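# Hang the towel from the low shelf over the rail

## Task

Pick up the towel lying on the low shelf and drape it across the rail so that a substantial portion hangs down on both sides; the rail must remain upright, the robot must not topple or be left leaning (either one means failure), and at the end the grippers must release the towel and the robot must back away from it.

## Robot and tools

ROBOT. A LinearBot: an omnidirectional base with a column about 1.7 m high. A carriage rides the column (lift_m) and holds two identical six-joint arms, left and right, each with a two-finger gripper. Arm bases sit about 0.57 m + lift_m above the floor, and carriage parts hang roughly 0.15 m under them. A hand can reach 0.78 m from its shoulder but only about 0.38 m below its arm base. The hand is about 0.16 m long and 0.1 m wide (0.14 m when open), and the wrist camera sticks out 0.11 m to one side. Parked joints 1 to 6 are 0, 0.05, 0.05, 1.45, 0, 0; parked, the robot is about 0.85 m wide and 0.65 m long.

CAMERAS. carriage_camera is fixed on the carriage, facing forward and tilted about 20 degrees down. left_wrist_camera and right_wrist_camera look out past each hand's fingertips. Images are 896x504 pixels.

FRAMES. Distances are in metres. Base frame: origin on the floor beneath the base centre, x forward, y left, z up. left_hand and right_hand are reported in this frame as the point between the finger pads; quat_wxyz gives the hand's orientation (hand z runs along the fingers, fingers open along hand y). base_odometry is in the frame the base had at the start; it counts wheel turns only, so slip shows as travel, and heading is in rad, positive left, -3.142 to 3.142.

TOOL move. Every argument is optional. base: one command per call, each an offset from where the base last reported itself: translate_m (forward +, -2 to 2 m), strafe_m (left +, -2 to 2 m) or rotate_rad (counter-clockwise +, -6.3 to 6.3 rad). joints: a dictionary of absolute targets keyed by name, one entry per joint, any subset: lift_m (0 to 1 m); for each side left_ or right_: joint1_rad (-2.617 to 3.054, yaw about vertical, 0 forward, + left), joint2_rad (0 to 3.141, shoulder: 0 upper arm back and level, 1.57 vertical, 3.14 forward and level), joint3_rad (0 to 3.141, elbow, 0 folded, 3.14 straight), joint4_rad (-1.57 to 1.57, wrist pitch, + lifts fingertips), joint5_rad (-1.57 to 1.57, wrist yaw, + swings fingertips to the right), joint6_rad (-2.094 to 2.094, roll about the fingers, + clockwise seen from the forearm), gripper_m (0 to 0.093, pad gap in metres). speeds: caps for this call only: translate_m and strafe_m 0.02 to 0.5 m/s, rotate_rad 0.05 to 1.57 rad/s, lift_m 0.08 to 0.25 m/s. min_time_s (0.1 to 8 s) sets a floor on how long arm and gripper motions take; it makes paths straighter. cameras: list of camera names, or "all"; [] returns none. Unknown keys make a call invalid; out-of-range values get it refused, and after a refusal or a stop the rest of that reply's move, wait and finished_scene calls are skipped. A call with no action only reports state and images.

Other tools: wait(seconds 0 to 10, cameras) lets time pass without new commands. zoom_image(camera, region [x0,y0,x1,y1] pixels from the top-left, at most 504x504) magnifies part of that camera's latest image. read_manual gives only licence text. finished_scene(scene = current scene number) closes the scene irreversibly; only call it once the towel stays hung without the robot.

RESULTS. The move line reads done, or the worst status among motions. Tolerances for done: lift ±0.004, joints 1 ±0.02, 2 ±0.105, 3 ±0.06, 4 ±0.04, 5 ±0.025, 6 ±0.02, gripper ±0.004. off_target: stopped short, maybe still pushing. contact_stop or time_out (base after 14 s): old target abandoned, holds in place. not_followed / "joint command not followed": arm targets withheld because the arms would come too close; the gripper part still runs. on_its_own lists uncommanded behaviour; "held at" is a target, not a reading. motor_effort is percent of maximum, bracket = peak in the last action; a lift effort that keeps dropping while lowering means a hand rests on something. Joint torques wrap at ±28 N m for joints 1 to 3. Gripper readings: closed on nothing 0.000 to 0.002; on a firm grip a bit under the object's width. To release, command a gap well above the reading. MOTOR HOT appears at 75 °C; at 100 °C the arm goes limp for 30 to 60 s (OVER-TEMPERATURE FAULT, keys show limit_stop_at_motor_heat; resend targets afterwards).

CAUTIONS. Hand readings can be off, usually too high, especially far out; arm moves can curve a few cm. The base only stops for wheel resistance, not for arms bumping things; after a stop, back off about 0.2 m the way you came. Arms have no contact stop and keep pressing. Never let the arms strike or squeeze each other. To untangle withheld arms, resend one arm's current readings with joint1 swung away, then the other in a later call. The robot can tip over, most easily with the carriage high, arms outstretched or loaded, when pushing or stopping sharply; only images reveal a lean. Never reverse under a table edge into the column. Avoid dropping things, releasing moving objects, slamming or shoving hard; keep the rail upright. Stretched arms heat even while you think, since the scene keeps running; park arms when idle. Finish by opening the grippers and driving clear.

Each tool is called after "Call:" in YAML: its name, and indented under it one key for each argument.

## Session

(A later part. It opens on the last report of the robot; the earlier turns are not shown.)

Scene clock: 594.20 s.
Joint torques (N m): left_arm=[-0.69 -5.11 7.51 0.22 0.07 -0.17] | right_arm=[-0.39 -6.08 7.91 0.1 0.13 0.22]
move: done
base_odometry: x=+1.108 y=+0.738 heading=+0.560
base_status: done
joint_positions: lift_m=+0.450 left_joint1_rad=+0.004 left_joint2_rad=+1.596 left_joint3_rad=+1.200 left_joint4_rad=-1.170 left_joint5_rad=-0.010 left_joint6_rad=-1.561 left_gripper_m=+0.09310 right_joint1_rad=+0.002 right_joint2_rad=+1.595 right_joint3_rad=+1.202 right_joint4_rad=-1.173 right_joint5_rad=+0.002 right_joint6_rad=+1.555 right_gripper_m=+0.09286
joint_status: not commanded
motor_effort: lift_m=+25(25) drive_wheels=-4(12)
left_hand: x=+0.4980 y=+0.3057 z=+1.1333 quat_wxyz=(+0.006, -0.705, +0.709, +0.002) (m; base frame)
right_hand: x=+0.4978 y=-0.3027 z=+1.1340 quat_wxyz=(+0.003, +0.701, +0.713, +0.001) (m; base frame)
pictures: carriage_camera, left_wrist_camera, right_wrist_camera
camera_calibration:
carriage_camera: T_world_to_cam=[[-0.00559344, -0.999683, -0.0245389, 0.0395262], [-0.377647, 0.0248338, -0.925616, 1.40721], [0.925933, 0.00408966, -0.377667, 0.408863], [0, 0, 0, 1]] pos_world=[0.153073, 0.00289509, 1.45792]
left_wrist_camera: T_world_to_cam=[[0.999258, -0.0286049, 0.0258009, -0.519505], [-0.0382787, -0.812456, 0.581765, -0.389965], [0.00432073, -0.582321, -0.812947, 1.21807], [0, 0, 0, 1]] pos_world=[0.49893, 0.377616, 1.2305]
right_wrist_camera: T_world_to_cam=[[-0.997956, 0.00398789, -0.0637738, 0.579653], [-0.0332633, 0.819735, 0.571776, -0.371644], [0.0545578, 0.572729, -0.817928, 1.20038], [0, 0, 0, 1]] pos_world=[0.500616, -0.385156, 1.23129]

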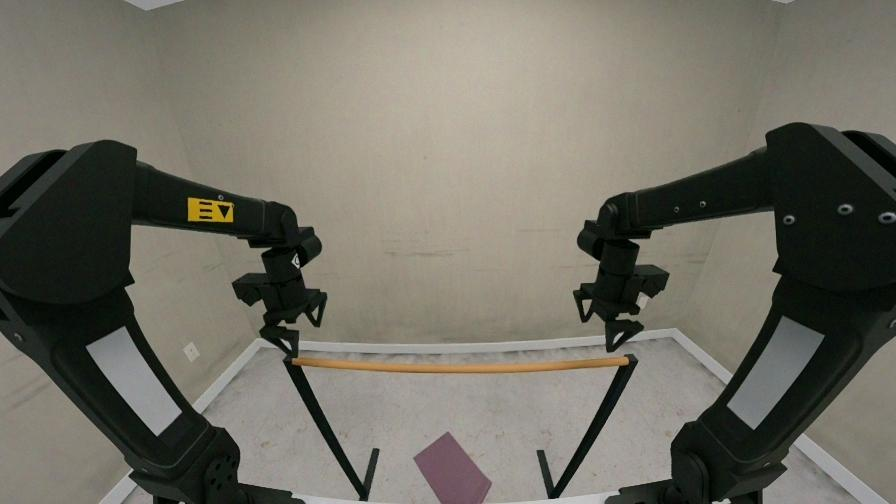

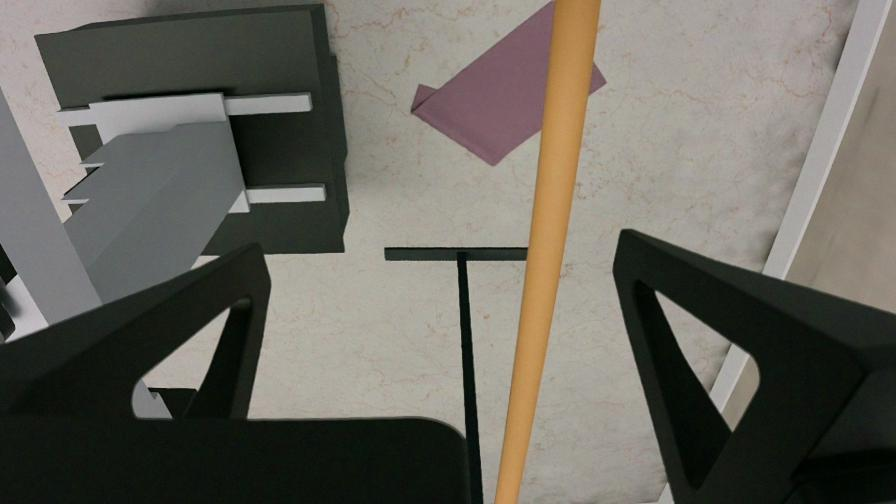

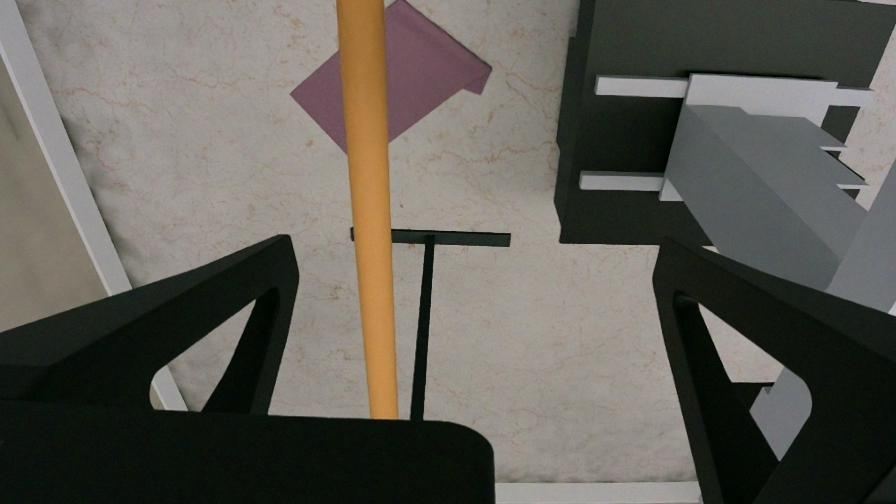

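Call:
move:
  base: {"translate_m": 0.06}
  speeds: {"translate_m": 0.15}
  joints: {"lift_m": 0.36}

Scene clock: 600.53 s.
Joint torques (N m): left_arm=[-0.62 -5.57 6.78 0.27 0.07 -0.16] | right_arm=[-0.39 -6.72 7.12 0.15 0.14 0.22]
move: done
base_odometry: x=+1.159 y=+0.770 heading=+0.559
base_status: done
joint_positions: lift_m=+0.360 left_joint1_rad=+0.004 left_joint2_rad=+1.601 left_joint3_rad=+1.210 left_joint4_rad=-1.172 left_joint5_rad=-0.010 left_joint6_rad=-1.562 left_gripper_m=+0.09310 right_joint1_rad=+0.002 right_joint2_rad=+1.600 right_joint3_rad=+1.211 right_joint4_rad=-1.176 right_joint5_rad=+0.002 right_joint6_rad=+1.555 right_gripper_m=+0.09286
joint_status: all done
motor_effort: lift_m=+20(20) drive_wheels=+5(13)
left_hand: x=+0.5001 y=+0.3057 z=+1.0451 quat_wxyz=(+0.006, -0.705, +0.709, +0.001) (m; base frame)
right_hand: x=+0.4996 y=-0.3028 z=+1.0457 quat_wxyz=(+0.003, +0.701, +0.713, +0.001) (m; base frame)
pictures: carriage_camera, left_wrist_camera, right_wrist_camera
camera_calibration:
carriage_camera: T_world_to_cam=[[-0.00559344, -0.999683, -0.0245389, 0.0373328], [-0.377647, 0.0248338, -0.925616, 1.32448], [0.925933, 0.00408966, -0.377667, 0.375106], [0, 0, 0, 1]] pos_world=[0.153073, 0.00289509, 1.36854]
left_wrist_camera: T_world_to_cam=[[0.999207, -0.0282239, 0.0280917, -0.521759], [-0.0393025, -0.812474, 0.581671, -0.337909], [0.00640673, -0.582314, -0.812939, 1.14525], [0, 0, 0, 1]] pos_world=[0.500727, 0.377624, 1.14222]
right_wrist_camera: T_world_to_cam=[[-0.997856, 0.00436875, -0.0652965, 0.577535], [-0.033823, 0.819747, 0.571727, -0.320691], [0.0560243, 0.57271, -0.817842, 1.12731], [0, 0, 0, 1]] pos_world=[0.502294, -0.38526, 1.14302]

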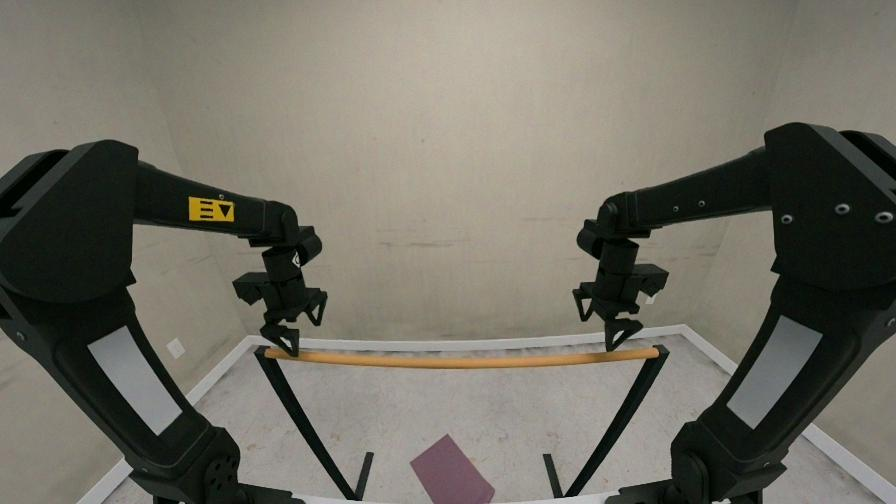

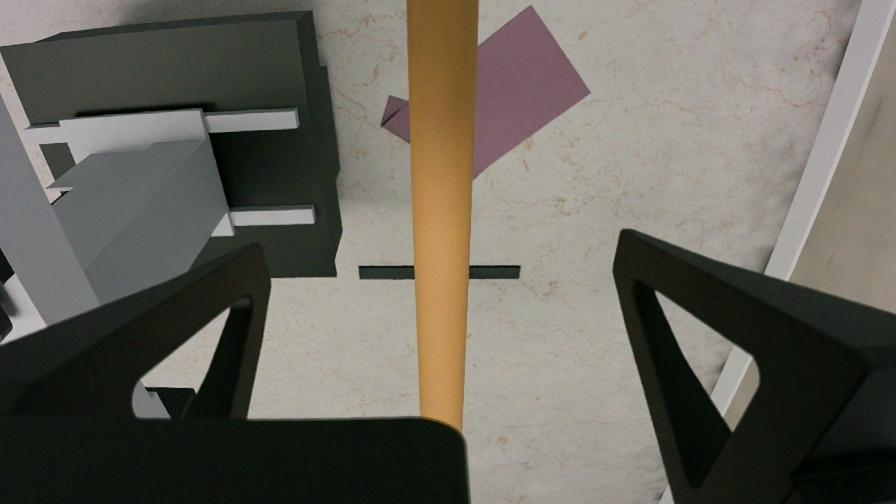

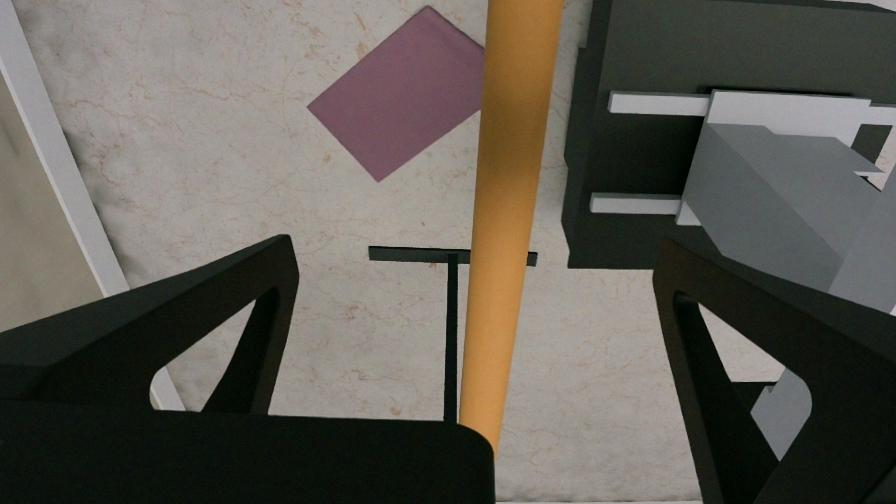

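Call:
move:
  joints: {"lift_m": 0.29}
  speeds: {"lift_m": 0.08}

Scene clock: 603.87 s.
Joint torques (N m): left_arm=[-0.72 -5.53 6.75 0.27 0.05 -0.19] | right_arm=[-0.39 -6.52 6.86 0.1 0.13 0.22]
move: done
base_odometry: x=+1.159 y=+0.770 heading=+0.559
base_status: not commanded
joint_positions: lift_m=+0.290 left_joint1_rad=+0.004 left_joint2_rad=+1.601 left_joint3_rad=+1.211 left_joint4_rad=-1.173 left_joint5_rad=-0.010 left_joint6_rad=-1.562 left_gripper_m=+0.09310 right_joint1_rad=+0.002 right_joint2_rad=+1.600 right_joint3_rad=+1.213 right_joint4_rad=-1.176 right_joint5_rad=+0.002 right_joint6_rad=+1.555 right_gripper_m=+0.09286
joint_status: all done
motor_effort: lift_m=+20(20) drive_wheels=+5(5)
left_hand: x=+0.5001 y=+0.3057 z=+0.9752 quat_wxyz=(+0.006, -0.705, +0.709, +0.001) (m; base frame)
right_hand: x=+0.5000 y=-0.3028 z=+0.9759 quat_wxyz=(+0.004, +0.701, +0.713, +0.002) (m; base frame)
pictures: carriage_camera, left_wrist_camera, right_wrist_camera
camera_calibration:
carriage_camera: T_world_to_cam=[[-0.00559344, -0.999683, -0.0245389, 0.035614], [-0.377647, 0.0248338, -0.925616, 1.25965], [0.925933, 0.00408966, -0.377667, 0.348652], [0, 0, 0, 1]] pos_world=[0.153073, 0.00289509, 1.2985]
left_wrist_camera: T_world_to_cam=[[0.999207, -0.0282239, 0.0280917, -0.519825], [-0.0393025, -0.812474, 0.581671, -0.297276], [0.00640673, -0.582314, -0.812939, 1.08846], [0, 0, 0, 1]] pos_world=[0.500756, 0.377624, 1.07237]
right_wrist_camera: T_world_to_cam=[[-0.997781, 0.00436888, -0.0664384, 0.57438], [-0.0344773, 0.819745, 0.571689, -0.280436], [0.0569602, 0.572711, -0.817776, 1.06971], [0, 0, 0, 1]] pos_world=[0.502506, -0.385259, 1.07327]

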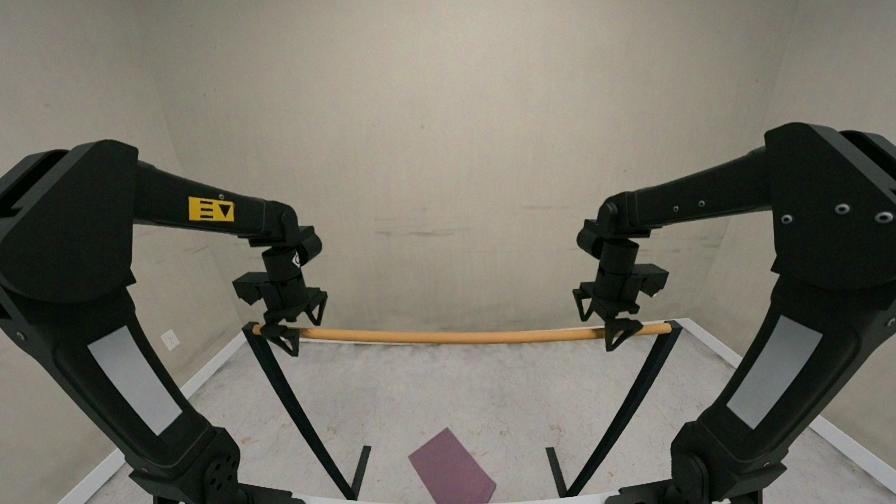

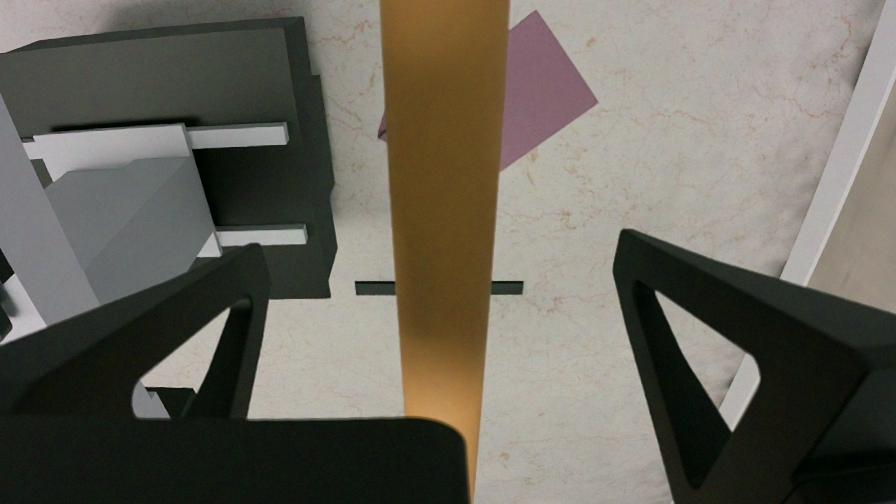

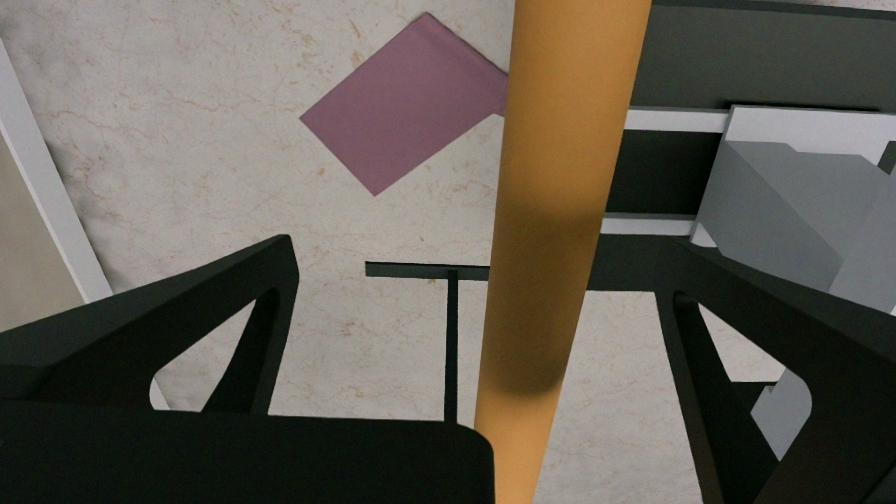

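Call:
move:
  joints: {"right_joint2_rad": 1.532, "right_joint3_rad": 1.143, "right_joint4_rad": -1.182}
  min_time_s: 1
  cameras: []

Call:
move:
  joints: {"right_gripper_m": 0.055, "left_gripper_m": 0.055}
  min_time_s: 2
  cameras: ["left_wrist_camera", "right_wrist_camera"]

Scene clock: 617.10 s.
Joint torques (N m): left_arm=[-0.65 -5.55 6.69 0.27 0.05 -0.16] | right_arm=[-0.39 -8.85 5.48 0.12 0.14 0.24]
move: done
base_odometry: x=+1.159 y=+0.770 heading=+0.559
base_status: not commanded
joint_positions: lift_m=+0.290 left_joint1_rad=+0.004 left_joint2_rad=+1.601 left_joint3_rad=+1.211 left_joint4_rad=-1.173 left_joint5_rad=-0.010 left_joint6_rad=-1.562 left_gripper_m=+0.09310 right_joint1_rad=+0.002 right_joint2_rad=+1.555 right_joint3_rad=+1.152 right_joint4_rad=-1.176 right_joint5_rad=+0.002 right_joint6_rad=+1.555 right_gripper_m=+0.09286
joint_status: all done
motor_effort: lift_m=+20(20) drive_wheels=+5(5)
left_hand: x=+0.5001 y=+0.3057 z=+0.9752 quat_wxyz=(+0.006, -0.705, +0.709, +0.001) (m; base frame)
right_hand: x=+0.4838 y=-0.3029 z=+0.9723 quat_wxyz=(-0.002, +0.701, +0.713, -0.003) (m; base frame)
pictures: none
No camera images: "cameras" was empty.

Scene clock: 619.40 s.
Joint torques (N m): left_arm=[-0.62 -5.56 6.67 0.28 0.07 -0.17] | right_arm=[-0.42 -8.83 5.42 0.12 0.14 0.22]
move: done
base_odometry: x=+1.159 y=+0.770 heading=+0.559
base_status: not commanded
joint_positions: lift_m=+0.290 left_joint1_rad=+0.004 left_joint2_rad=+1.601 left_joint3_rad=+1.211 left_joint4_rad=-1.173 left_joint5_rad=-0.010 left_joint6_rad=-1.562 left_gripper_m=+0.05510 right_joint1_rad=+0.002 right_joint2_rad=+1.555 right_joint3_rad=+1.152 right_joint4_rad=-1.176 right_joint5_rad=+0.002 right_joint6_rad=+1.555 right_gripper_m=+0.05514
joint_status: all done
motor_effort: lift_m=+20(20) drive_wheels=+5(5)
left_hand: x=+0.5001 y=+0.3057 z=+0.9752 quat_wxyz=(+0.006, -0.705, +0.709, +0.001) (m; base frame)
right_hand: x=+0.4838 y=-0.3029 z=+0.9723 quat_wxyz=(-0.002, +0.701, +0.713, -0.003) (m; base frame)
pictures: left_wrist_camera, right_wrist_camera
camera_calibration:
left_wrist_camera: T_world_to_cam=[[0.999207, -0.0282239, 0.0280917, -0.519825], [-0.0393025, -0.812474, 0.581671, -0.297276], [0.00640673, -0.582314, -0.812939, 1.08846], [0, 0, 0, 1]] pos_world=[0.500756, 0.377624, 1.07237]
right_wrist_camera: T_world_to_cam=[[-0.998659, 0.00436738, -0.0515872, 0.54394], [-0.0259686, 0.81976, 0.572118, -0.283426], [0.0447878, 0.572691, -0.818547, 1.07432], [0, 0, 0, 1]] pos_world=[0.487734, -0.385284, 1.06959]

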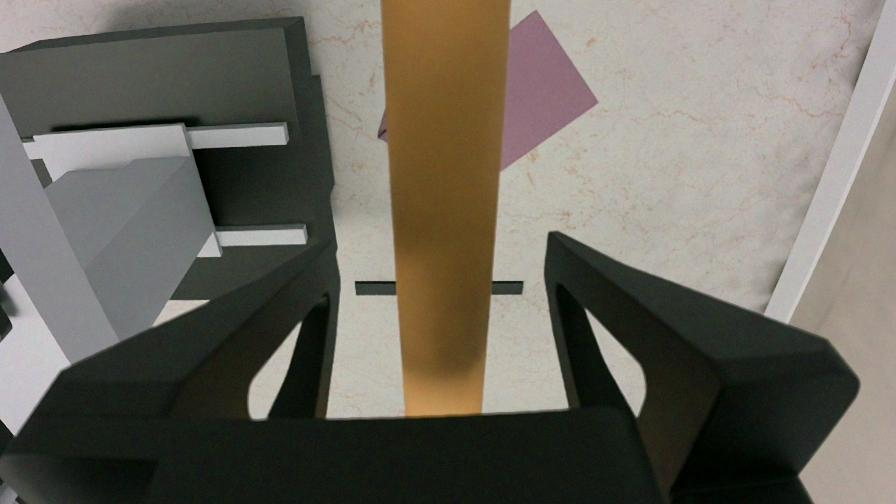

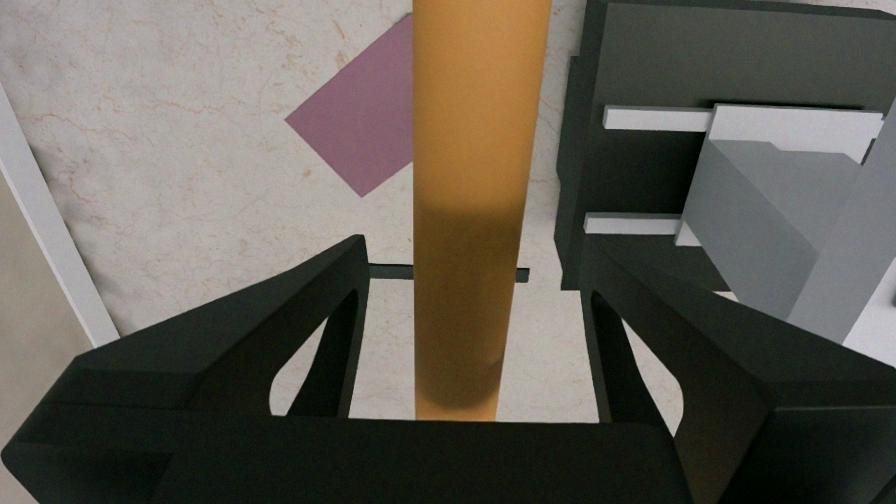

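Call:
move:
  joints: {"right_gripper_m": 0.03, "left_gripper_m": 0.03}
  min_time_s: 3
  cameras: ["left_wrist_camera", "right_wrist_camera"]

Scene clock: 626.37 s.
Joint torques (N m): left_arm=[-0.69 -5.59 6.68 0.28 0.05 -0.16] | right_arm=[-0.38 -8.83 5.48 0.11 0.14 0.24]
move: done
base_odometry: x=+1.159 y=+0.770 heading=+0.559
base_status: not commanded
joint_positions: lift_m=+0.290 left_joint1_rad=+0.004 left_joint2_rad=+1.601 left_joint3_rad=+1.211 left_joint4_rad=-1.173 left_joint5_rad=-0.010 left_joint6_rad=-1.562 left_gripper_m=+0.03010 right_joint1_rad=+0.002 right_joint2_rad=+1.555 right_joint3_rad=+1.152 right_joint4_rad=-1.176 right_joint5_rad=+0.002 right_joint6_rad=+1.555 right_gripper_m=+0.03014
joint_status: all done
motor_effort: lift_m=+20(20) drive_wheels=+5(5)
left_hand: x=+0.5001 y=+0.3057 z=+0.9752 quat_wxyz=(+0.006, -0.705, +0.709, +0.001) (m; base frame)
right_hand: x=+0.4838 y=-0.3029 z=+0.9723 quat_wxyz=(-0.002, +0.701, +0.713, -0.003) (m; base frame)
pictures: left_wrist_camera, right_wrist_camera
camera_calibration:
left_wrist_camera: T_world_to_cam=[[0.999207, -0.0282239, 0.0280917, -0.519825], [-0.0393025, -0.812474, 0.581671, -0.297276], [0.00640673, -0.582314, -0.812939, 1.08846], [0, 0, 0, 1]] pos_world=[0.500756, 0.377624, 1.07237]
right_wrist_camera: T_world_to_cam=[[-0.998659, 0.00436738, -0.0515872, 0.54394], [-0.0259686, 0.81976, 0.572118, -0.283426], [0.0447878, 0.572691, -0.818547, 1.07432], [0, 0, 0, 1]] pos_world=[0.487734, -0.385284, 1.06959]

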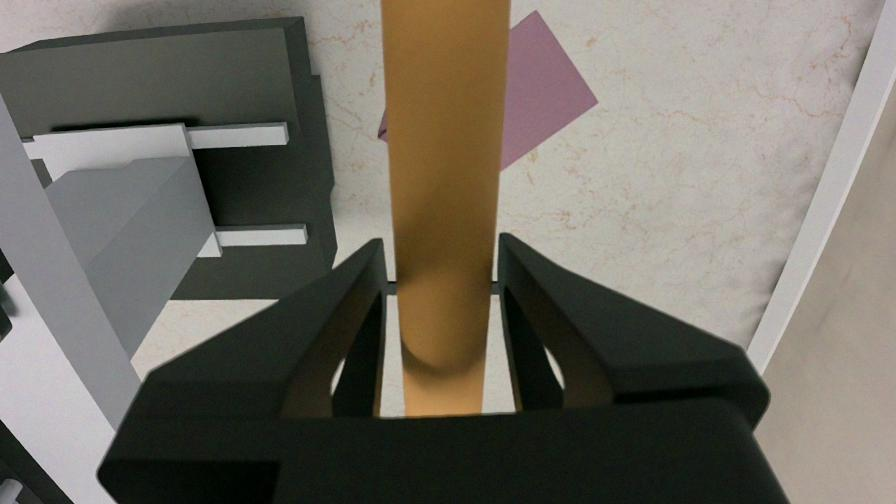

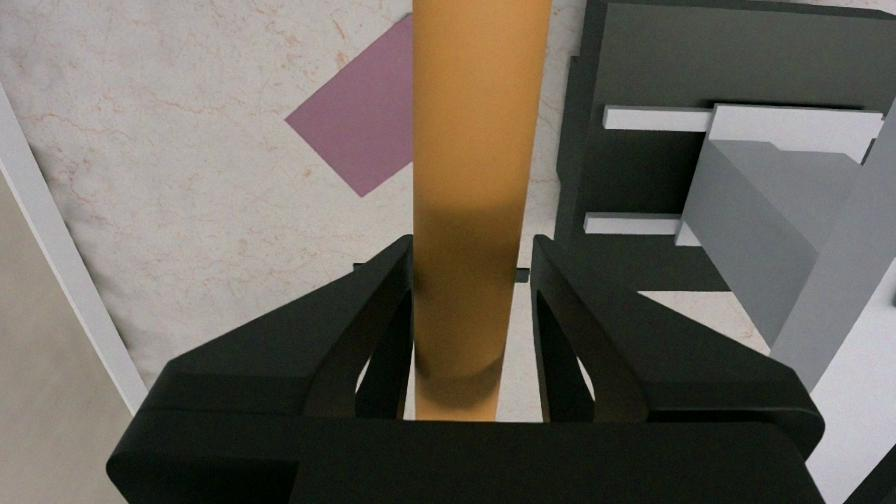

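Call:
move:
  joints: {"right_gripper_m": 0.015, "left_gripper_m": 0.015}
  min_time_s: 2.5
  cameras: ["left_wrist_camera", "right_wrist_camera"]

Scene clock: 631.40 s.
Joint torques (N m): left_arm=[-0.68 -5.53 6.64 0.27 0.04 -0.32] | right_arm=[-0.43 -8.91 5.48 0.07 0.17 -0.1]
move: off_target
base_odometry: x=+1.159 y=+0.770 heading=+0.559
base_status: not commanded
joint_positions: lift_m=+0.290 left_joint1_rad=+0.004 left_joint2_rad=+1.601 left_joint3_rad=+1.211 left_joint4_rad=-1.173 left_joint5_rad=-0.010 left_joint6_rad=-1.549 left_gripper_m=+0.02067 right_joint1_rad=+0.002 right_joint2_rad=+1.555 right_joint3_rad=+1.152 right_joint4_rad=-1.167 right_joint5_rad=+0.000 right_joint6_rad=+1.587 right_gripper_m=+0.02096
joint_status: left_gripper_m off_target (ended at +0.02070, target +0.01500); right_gripper_m off_target (ended at +0.02098, target +0.01500)
motor_effort: lift_m=+20(20) drive_wheels=+5(5)
left_hand: x=+0.5001 y=+0.3056 z=+0.9752 quat_wxyz=(+0.006, -0.701, +0.713, +0.001) (m; base frame)
right_hand: x=+0.4858 y=-0.3025 z=+0.9723 quat_wxyz=(+0.000, +0.712, +0.702, +0.000) (m; base frame)
pictures: left_wrist_camera, right_wrist_camera
camera_calibration:
left_wrist_camera: T_world_to_cam=[[0.998776, -0.0408017, 0.0279631, -0.515644], [-0.0494537, -0.811971, 0.581599, -0.292369], [-0.00102505, -0.58227, -0.812995, 1.09215], [0, 0, 0, 1]] pos_world=[0.501674, 0.377494, 1.07238]
right_wrist_camera: T_world_to_cam=[[-0.997548, 0.0361026, -0.0599582, 0.563196], [-0.00484807, 0.818985, 0.573795, -0.295819], [0.0698204, 0.572678, -0.816802, 1.06013], [0, 0, 0, 1]] pos_world=[0.486363, -0.385173, 1.06942]

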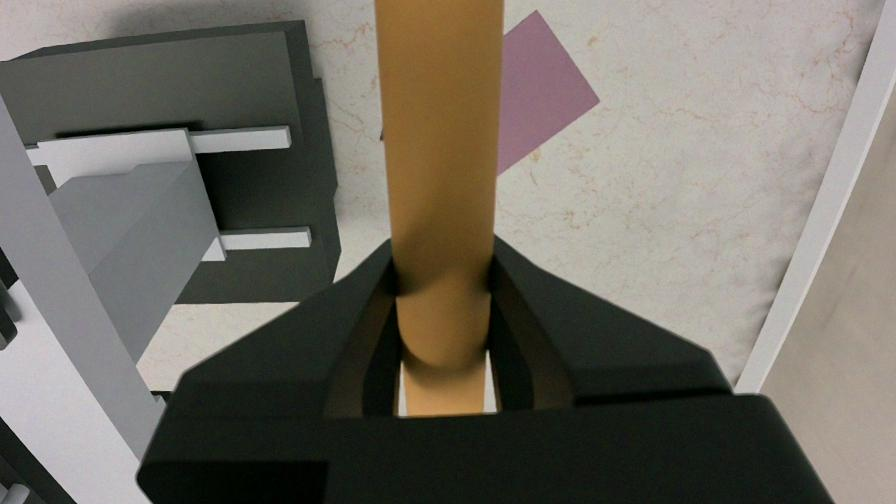

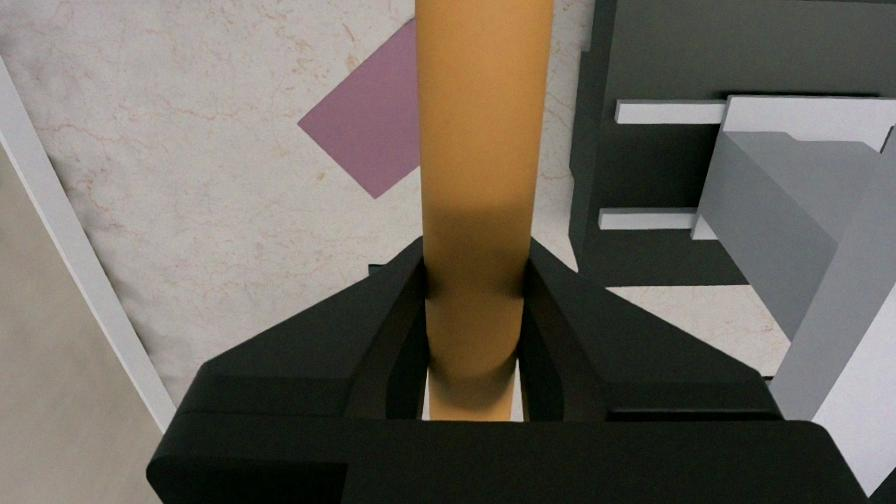

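Call:
move:
  joints: {"lift_m": 0.32}
  speeds: {"lift_m": 0.08}

Scene clock: 633.73 s.
Joint torques (N m): left_arm=[-0.36 -10.66 9.85 -0.52 0.07 -0.35] | right_arm=[-0.21 -11.82 10.97 -0.74 0.19 -0.16]
move: done
base_odometry: x=+1.159 y=+0.770 heading=+0.559
base_status: not commanded
joint_positions: lift_m=+0.319 left_joint1_rad=+0.001 left_joint2_rad=+1.652 left_joint3_rad=+1.168 left_joint4_rad=-1.110 left_joint5_rad=-0.012 left_joint6_rad=-1.546 left_gripper_m=+0.02064 right_joint1_rad=+0.000 right_joint2_rad=+1.586 right_joint3_rad=+1.086 right_joint4_rad=-1.096 right_joint5_rad=-0.003 right_joint6_rad=+1.591 right_gripper_m=+0.02094
joint_status: all done
motor_effort: lift_m=+32(34) drive_wheels=+5(5)
left_hand: x=+0.5013 y=+0.3052 z=+0.9799 quat_wxyz=(-0.004, -0.698, +0.716, +0.013) (m; base frame)
right_hand: x=+0.4823 y=-0.3024 z=+0.9768 quat_wxyz=(-0.010, +0.714, +0.700, -0.008) (m; base frame)
pictures: carriage_camera, left_wrist_camera, right_wrist_camera
camera_calibration:
carriage_camera: T_world_to_cam=[[-0.00559344, -0.999683, -0.0245389, 0.0363144], [-0.377647, 0.0248338, -0.925616, 1.28606], [0.925933, 0.00408966, -0.377667, 0.359431], [0, 0, 0, 1]] pos_world=[0.153073, 0.00289509, 1.32704]
left_wrist_camera: T_world_to_cam=[[0.998873, -0.0473165, -0.00379124, -0.483896], [-0.0362925, -0.812744, 0.58149, -0.301606], [-0.0305954, -0.580697, -0.813545, 1.11057], [0, 0, 0, 1]] pos_world=[0.506383, 0.37688, 1.07704]
right_wrist_camera: T_world_to_cam=[[-0.998534, 0.0427735, -0.0331638, 0.536329], [0.0158546, 0.817018, 0.576394, -0.311635], [0.0517498, 0.575023, -0.816499, 1.07317], [0, 0, 0, 1]] pos_world=[0.484948, -0.385424, 1.07365]

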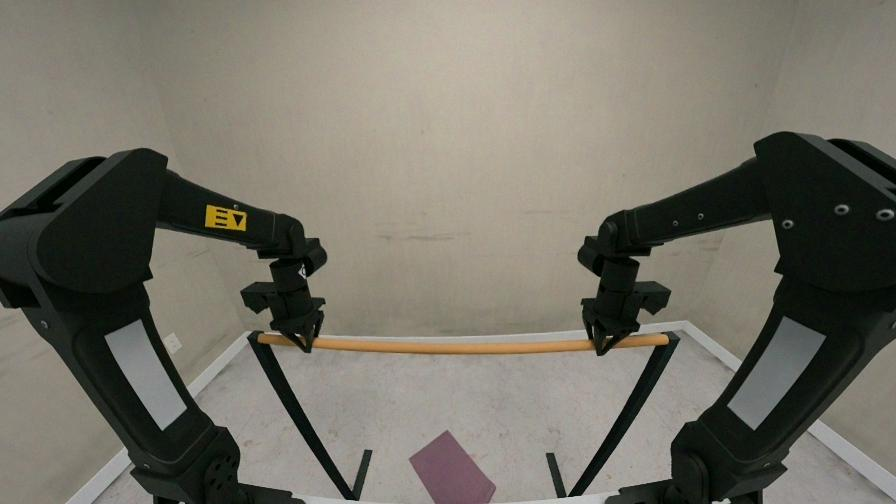

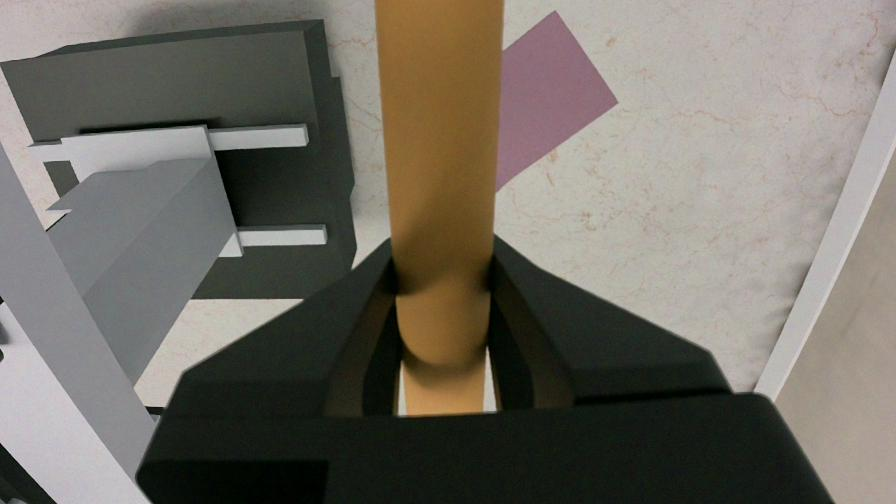

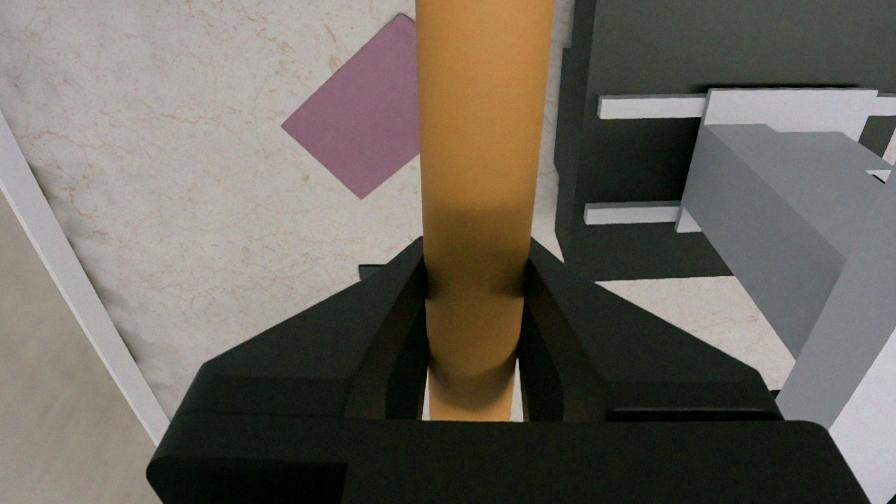

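Call:
move:
  joints: {"lift_m": 0.35}
  speeds: {"lift_m": 0.08}
  cameras: ["carriage_camera", "left_wrist_camera"]

Scene clock: 640.23 s.
Joint torques (N m): left_arm=[-0.39 -11.32 10.45 -0.56 0.05 -0.33] | right_arm=[-0.23 -12.44 11.43 -0.79 0.22 -0.15]
move: done
base_odometry: x=+1.159 y=+0.770 heading=+0.559
base_status: not commanded
joint_positions: lift_m=+0.349 left_joint1_rad=+0.001 left_joint2_rad=+1.660 left_joint3_rad=+1.160 left_joint4_rad=-1.106 left_joint5_rad=-0.012 left_joint6_rad=-1.546 left_gripper_m=+0.02064 right_joint1_rad=+0.000 right_joint2_rad=+1.592 right_joint3_rad=+1.078 right_joint4_rad=-1.091 right_joint5_rad=-0.003 right_joint6_rad=+1.591 right_gripper_m=+0.02094
joint_status: all done
motor_effort: lift_m=+30(36) drive_wheels=-4(6)
left_hand: x=+0.4994 y=+0.3052 z=+1.0060 quat_wxyz=(-0.009, -0.698, +0.716, +0.017) (m; base frame)
right_hand: x=+0.4809 y=-0.3025 z=+1.0036 quat_wxyz=(-0.013, +0.714, +0.700, -0.011) (m; base frame)
pictures: carriage_camera, left_wrist_camera
camera_calibration:
carriage_camera: T_world_to_cam=[[-0.00559344, -0.999683, -0.0245389, 0.0370546], [-0.377647, 0.0248338, -0.925616, 1.31399], [0.925933, 0.00408966, -0.377667, 0.370824], [0, 0, 0, 1]] pos_world=[0.153073, 0.00289509, 1.3572]
left_wrist_camera: T_world_to_cam=[[0.998758, -0.0473166, -0.0156026, -0.469952], [-0.0294135, -0.812738, 0.581887, -0.320728], [-0.0402137, -0.580705, -0.81312, 1.13618], [0, 0, 0, 1]] pos_world=[0.505625, 0.37688, 1.10314]

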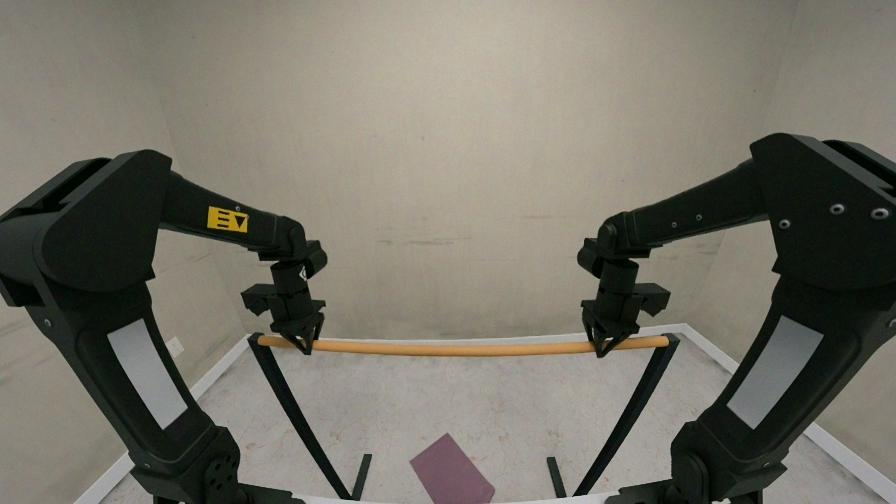

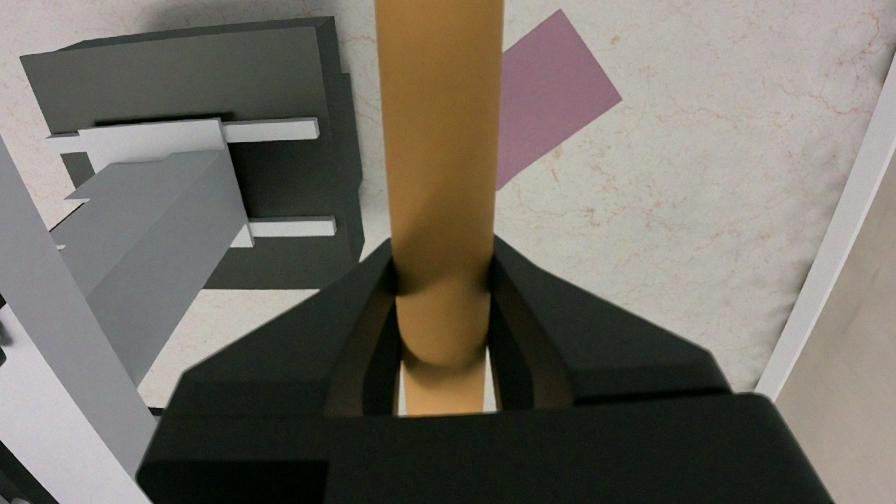

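Call:
move:
  joints: {"lift_m": 0.39}
  speeds: {"lift_m": 0.08}
  cameras: []

Call:
move:
  base: {"translate_m": 0.12}
  speeds: {"translate_m": 0.1}
  cameras: []

Call:
move:
  base: {"strafe_m": -0.78}
  speeds: {"strafe_m": 0.15}

Scene clock: 681.63 s.
Joint torques (N m): left_arm=[-0.47 -11.56 10.86 -0.66 0.08 -0.35] | right_arm=[-0.17 -12.59 12.08 -0.86 0.16 -0.15]
move: done
base_odometry: x=+1.159 y=+0.770 heading=+0.559
base_status: not commanded
joint_positions: lift_m=+0.389 left_joint1_rad=+0.001 left_joint2_rad=+1.663 left_joint3_rad=+1.156 left_joint4_rad=-1.102 left_joint5_rad=-0.012 left_joint6_rad=-1.546 left_gripper_m=+0.02064 right_joint1_rad=+0.000 right_joint2_rad=+1.595 right_joint3_rad=+1.075 right_joint4_rad=-1.087 right_joint5_rad=-0.003 right_joint6_rad=+1.591 right_gripper_m=+0.02094
joint_status: all done
motor_effort: lift_m=+31(37) drive_wheels=-4(6)
left_hand: x=+0.4993 y=+0.3052 z=+1.0444 quat_wxyz=(-0.009, -0.698, +0.716, +0.017) (m; base frame)
right_hand: x=+0.4808 y=-0.3024 z=+1.0422 quat_wxyz=(-0.014, +0.714, +0.700, -0.012) (m; base frame)
pictures: none
No camera images: "cameras" was empty.

Scene clock: 683.60 s.
Joint torques (N m): left_arm=[-0.4 -11.71 10.92 -0.75 0.07 -0.33] | right_arm=[-0.23 -12.77 11.71 -0.98 0.18 -0.16]
move: done
base_odometry: x=+1.261 y=+0.833 heading=+0.558
base_status: done
joint_positions: lift_m=+0.389 left_joint1_rad=+0.000 left_joint2_rad=+1.663 left_joint3_rad=+1.156 left_joint4_rad=-1.081 left_joint5_rad=-0.012 left_joint6_rad=-1.546 left_gripper_m=+0.02064 right_joint1_rad=-0.001 right_joint2_rad=+1.595 right_joint3_rad=+1.075 right_joint4_rad=-1.067 right_joint5_rad=-0.003 right_joint6_rad=+1.591 right_gripper_m=+0.02093
joint_status: not commanded
motor_effort: lift_m=+31(31) drive_wheels=-5(13)
left_hand: x=+0.5044 y=+0.3051 z=+1.0442 quat_wxyz=(-0.002, -0.698, +0.716, +0.010) (m; base frame)
right_hand: x=+0.4858 y=-0.3026 z=+1.0421 quat_wxyz=(-0.007, +0.715, +0.699, -0.004) (m; base frame)
pictures: none
No camera images: "cameras" was empty.

Scene clock: 689.80 s.
Joint torques (N m): left_arm=[0.01 -11.58 10.85 -0.63 0.08 -0.36] | right_arm=[0.13 -12.66 12.04 -0.83 0.14 -0.16]
move: done
base_odometry: x=+1.674 y=+0.172 heading=+0.558
base_status: done
joint_positions: lift_m=+0.389 left_joint1_rad=-0.002 left_joint2_rad=+1.663 left_joint3_rad=+1.156 left_joint4_rad=-1.097 left_joint5_rad=-0.012 left_joint6_rad=-1.545 left_gripper_m=+0.02064 right_joint1_rad=-0.003 right_joint2_rad=+1.595 right_joint3_rad=+1.075 right_joint4_rad=-1.086 right_joint5_rad=-0.004 right_joint6_rad=+1.592 right_gripper_m=+0.02093
joint_status: not commanded
motor_effort: lift_m=+31(31) drive_wheels=-2(13)
left_hand: x=+0.5003 y=+0.3044 z=+1.0443 quat_wxyz=(-0.008, -0.697, +0.717, +0.016) (m; base frame)
right_hand: x=+0.4809 y=-0.3031 z=+1.0422 quat_wxyz=(-0.014, +0.715, +0.698, -0.011) (m; base frame)
pictures: carriage_camera, left_wrist_camera, right_wrist_camera
camera_calibration:
carriage_camera: T_world_to_cam=[[-0.00559344, -0.999683, -0.0245389, 0.0380356], [-0.377647, 0.0248338, -0.925616, 1.35099], [0.925933, 0.00408966, -0.377667, 0.385922], [0, 0, 0, 1]] pos_world=[0.153073, 0.00289509, 1.39718]
left_wrist_camera: T_world_to_cam=[[0.998603, -0.0511262, -0.0133247, -0.47148], [-0.0338396, -0.812601, 0.581837, -0.341458], [-0.0405748, -0.580574, -0.813196, 1.16709], [0, 0, 0, 1]] pos_world=[0.506621, 0.376006, 1.14146]
right_wrist_camera: T_world_to_cam=[[-0.998661, 0.0462243, -0.0232414, 0.527841], [0.0243864, 0.816726, 0.57651, -0.352998], [0.0456306, 0.575171, -0.816759, 1.13028], [0, 0, 0, 1]] pos_world=[0.484167, -0.386199, 1.13894]

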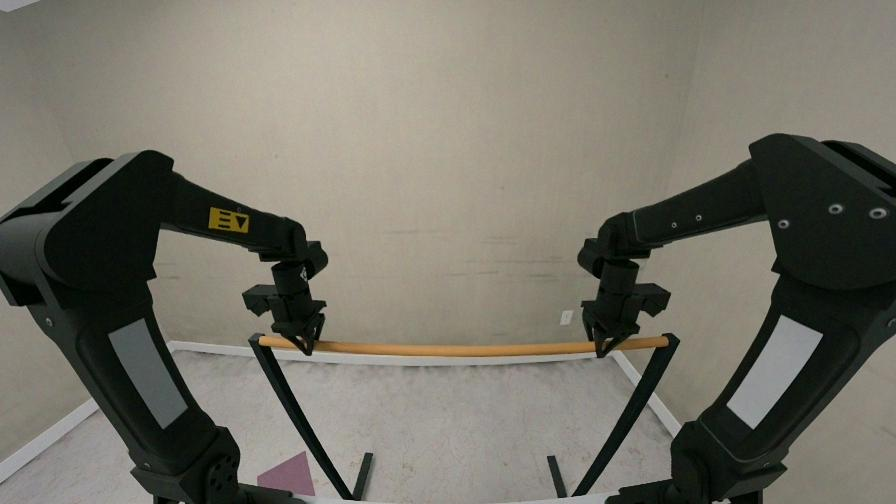

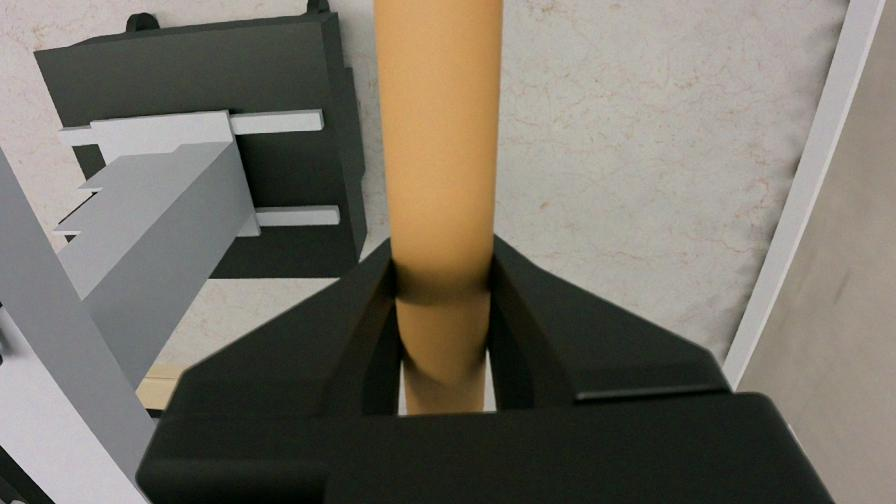

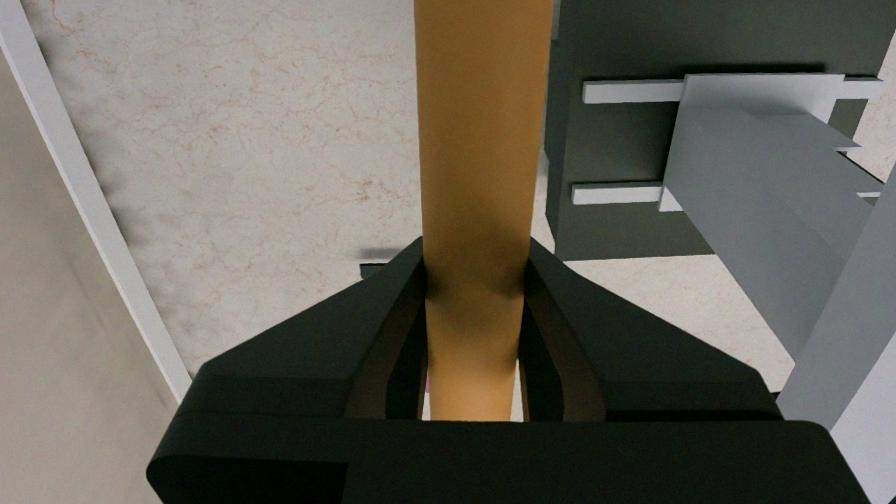

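Call:
zoom_image:
  camera: "carriage_camera"
  region: [220, 420, 420, 504]

Scaled by 2.520 from the camera's 896x504 image, which has a finer 1280x720 frame.

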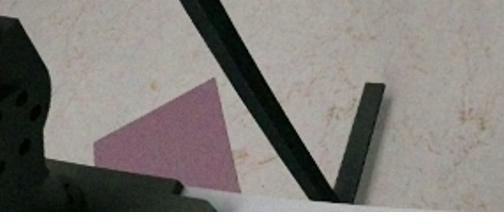

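Call:
move:
  joints: {"lift_m": 0.316}
  speeds: {"lift_m": 0.08}
  cameras: []

Call:
move:
  base: {"strafe_m": 0.5}
  speeds: {"strafe_m": 0.12}
  cameras: ["carriage_camera", "right_wrist_camera"]

Scene clock: 697.63 s.
Joint torques (N m): left_arm=[0.03 -10.67 10.17 -0.39 0.12 -0.34] | right_arm=[0.25 -11.7 11.28 -0.58 0.25 -0.16]
move: done
base_odometry: x=+1.674 y=+0.172 heading=+0.558
base_status: not commanded
joint_positions: lift_m=+0.316 left_joint1_rad=-0.003 left_joint2_rad=+1.654 left_joint3_rad=+1.166 left_joint4_rad=-1.124 left_joint5_rad=-0.018 left_joint6_rad=-1.545 left_gripper_m=+0.02063 right_joint1_rad=-0.004 right_joint2_rad=+1.584 right_joint3_rad=+1.082 right_joint4_rad=-1.109 right_joint5_rad=-0.009 right_joint6_rad=+1.592 right_gripper_m=+0.02092
joint_status: all done
motor_effort: lift_m=+22(26) drive_wheels=-1(2)
left_hand: x=+0.4971 y=+0.3050 z=+0.9762 quat_wxyz=(-0.009, -0.696, +0.717, +0.021) (m; base frame)
right_hand: x=+0.4779 y=-0.3024 z=+0.9735 quat_wxyz=(-0.018, +0.716, +0.698, -0.011) (m; base frame)
pictures: none
No camera images: "cameras" was empty.

Scene clock: 702.57 s.
Joint torques (N m): left_arm=[0.09 -10.63 10.04 -0.45 0.15 -0.34] | right_arm=[0.35 -11.73 11.23 -0.65 0.27 -0.13]
move: done
base_odometry: x=+1.409 y=+0.596 heading=+0.558
base_status: done
joint_positions: lift_m=+0.316 left_joint1_rad=-0.006 left_joint2_rad=+1.654 left_joint3_rad=+1.166 left_joint4_rad=-1.118 left_joint5_rad=-0.015 left_joint6_rad=-1.547 left_gripper_m=+0.02063 right_joint1_rad=-0.008 right_joint2_rad=+1.584 right_joint3_rad=+1.082 right_joint4_rad=-1.105 right_joint5_rad=-0.007 right_joint6_rad=+1.592 right_gripper_m=+0.02091
joint_status: not commanded
motor_effort: lift_m=+22(23) drive_wheels=-2(9)
left_hand: x=+0.4988 y=+0.3038 z=+0.9763 quat_wxyz=(-0.007, -0.696, +0.717, +0.018) (m; base frame)
right_hand: x=+0.4791 y=-0.3037 z=+0.9735 quat_wxyz=(-0.016, +0.717, +0.697, -0.010) (m; base frame)
pictures: carriage_camera, right_wrist_camera
camera_calibration:
carriage_camera: T_world_to_cam=[[-0.00559344, -0.999683, -0.0245389, 0.036245], [-0.377647, 0.0248338, -0.925616, 1.28345], [0.925933, 0.00408966, -0.377667, 0.358363], [0, 0, 0, 1]] pos_world=[0.153073, 0.00289509, 1.32421]
right_wrist_camera: T_world_to_cam=[[-0.998437, 0.0514002, -0.0219341, 0.524628], [0.0291921, 0.814382, 0.579594, -0.318839], [0.047654, 0.578048, -0.81461, 1.07239], [0, 0, 0, 1]] pos_world=[0.482012, -0.387202, 1.06988]

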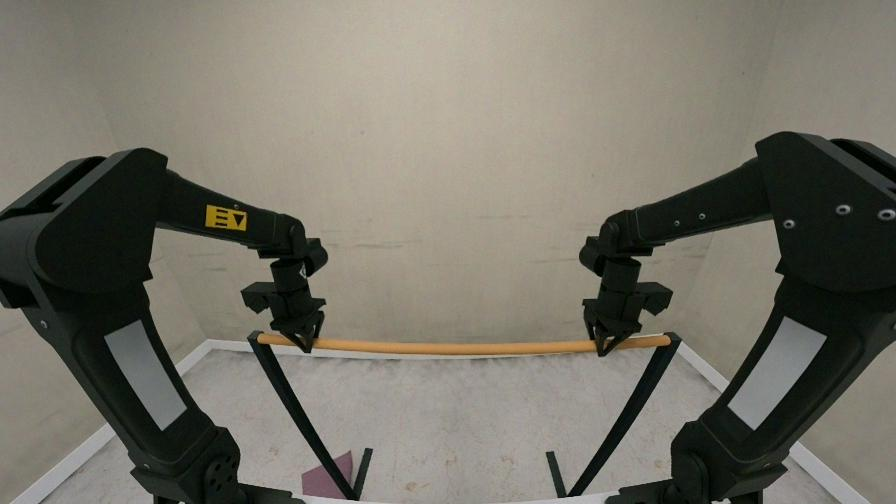

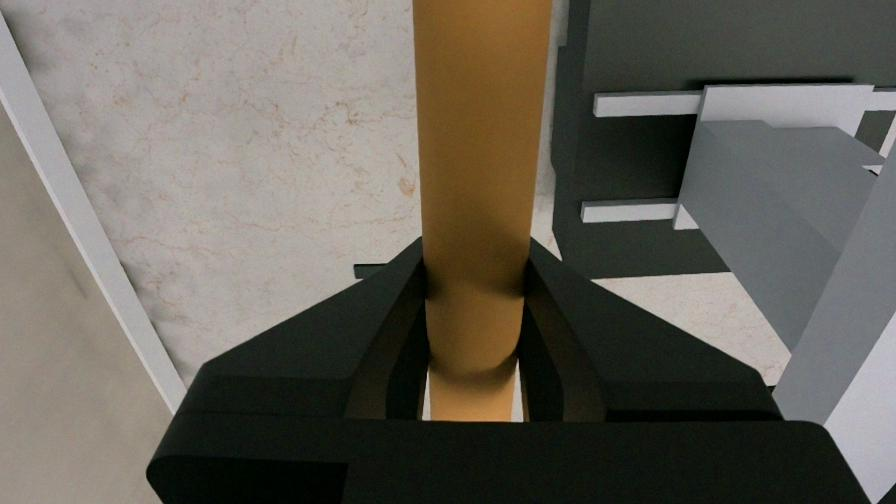

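Call:
zoom_image:
  camera: "carriage_camera"
  region: [260, 420, 400, 504]

Scaled by 3.600 from the camera's 896x504 image, which has a finer 1280x720 frame.

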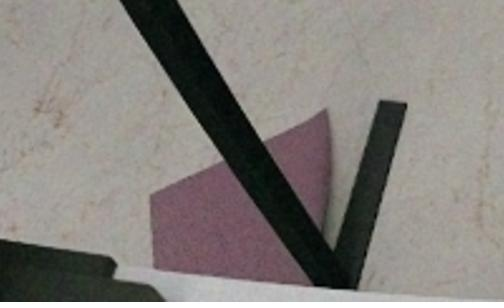

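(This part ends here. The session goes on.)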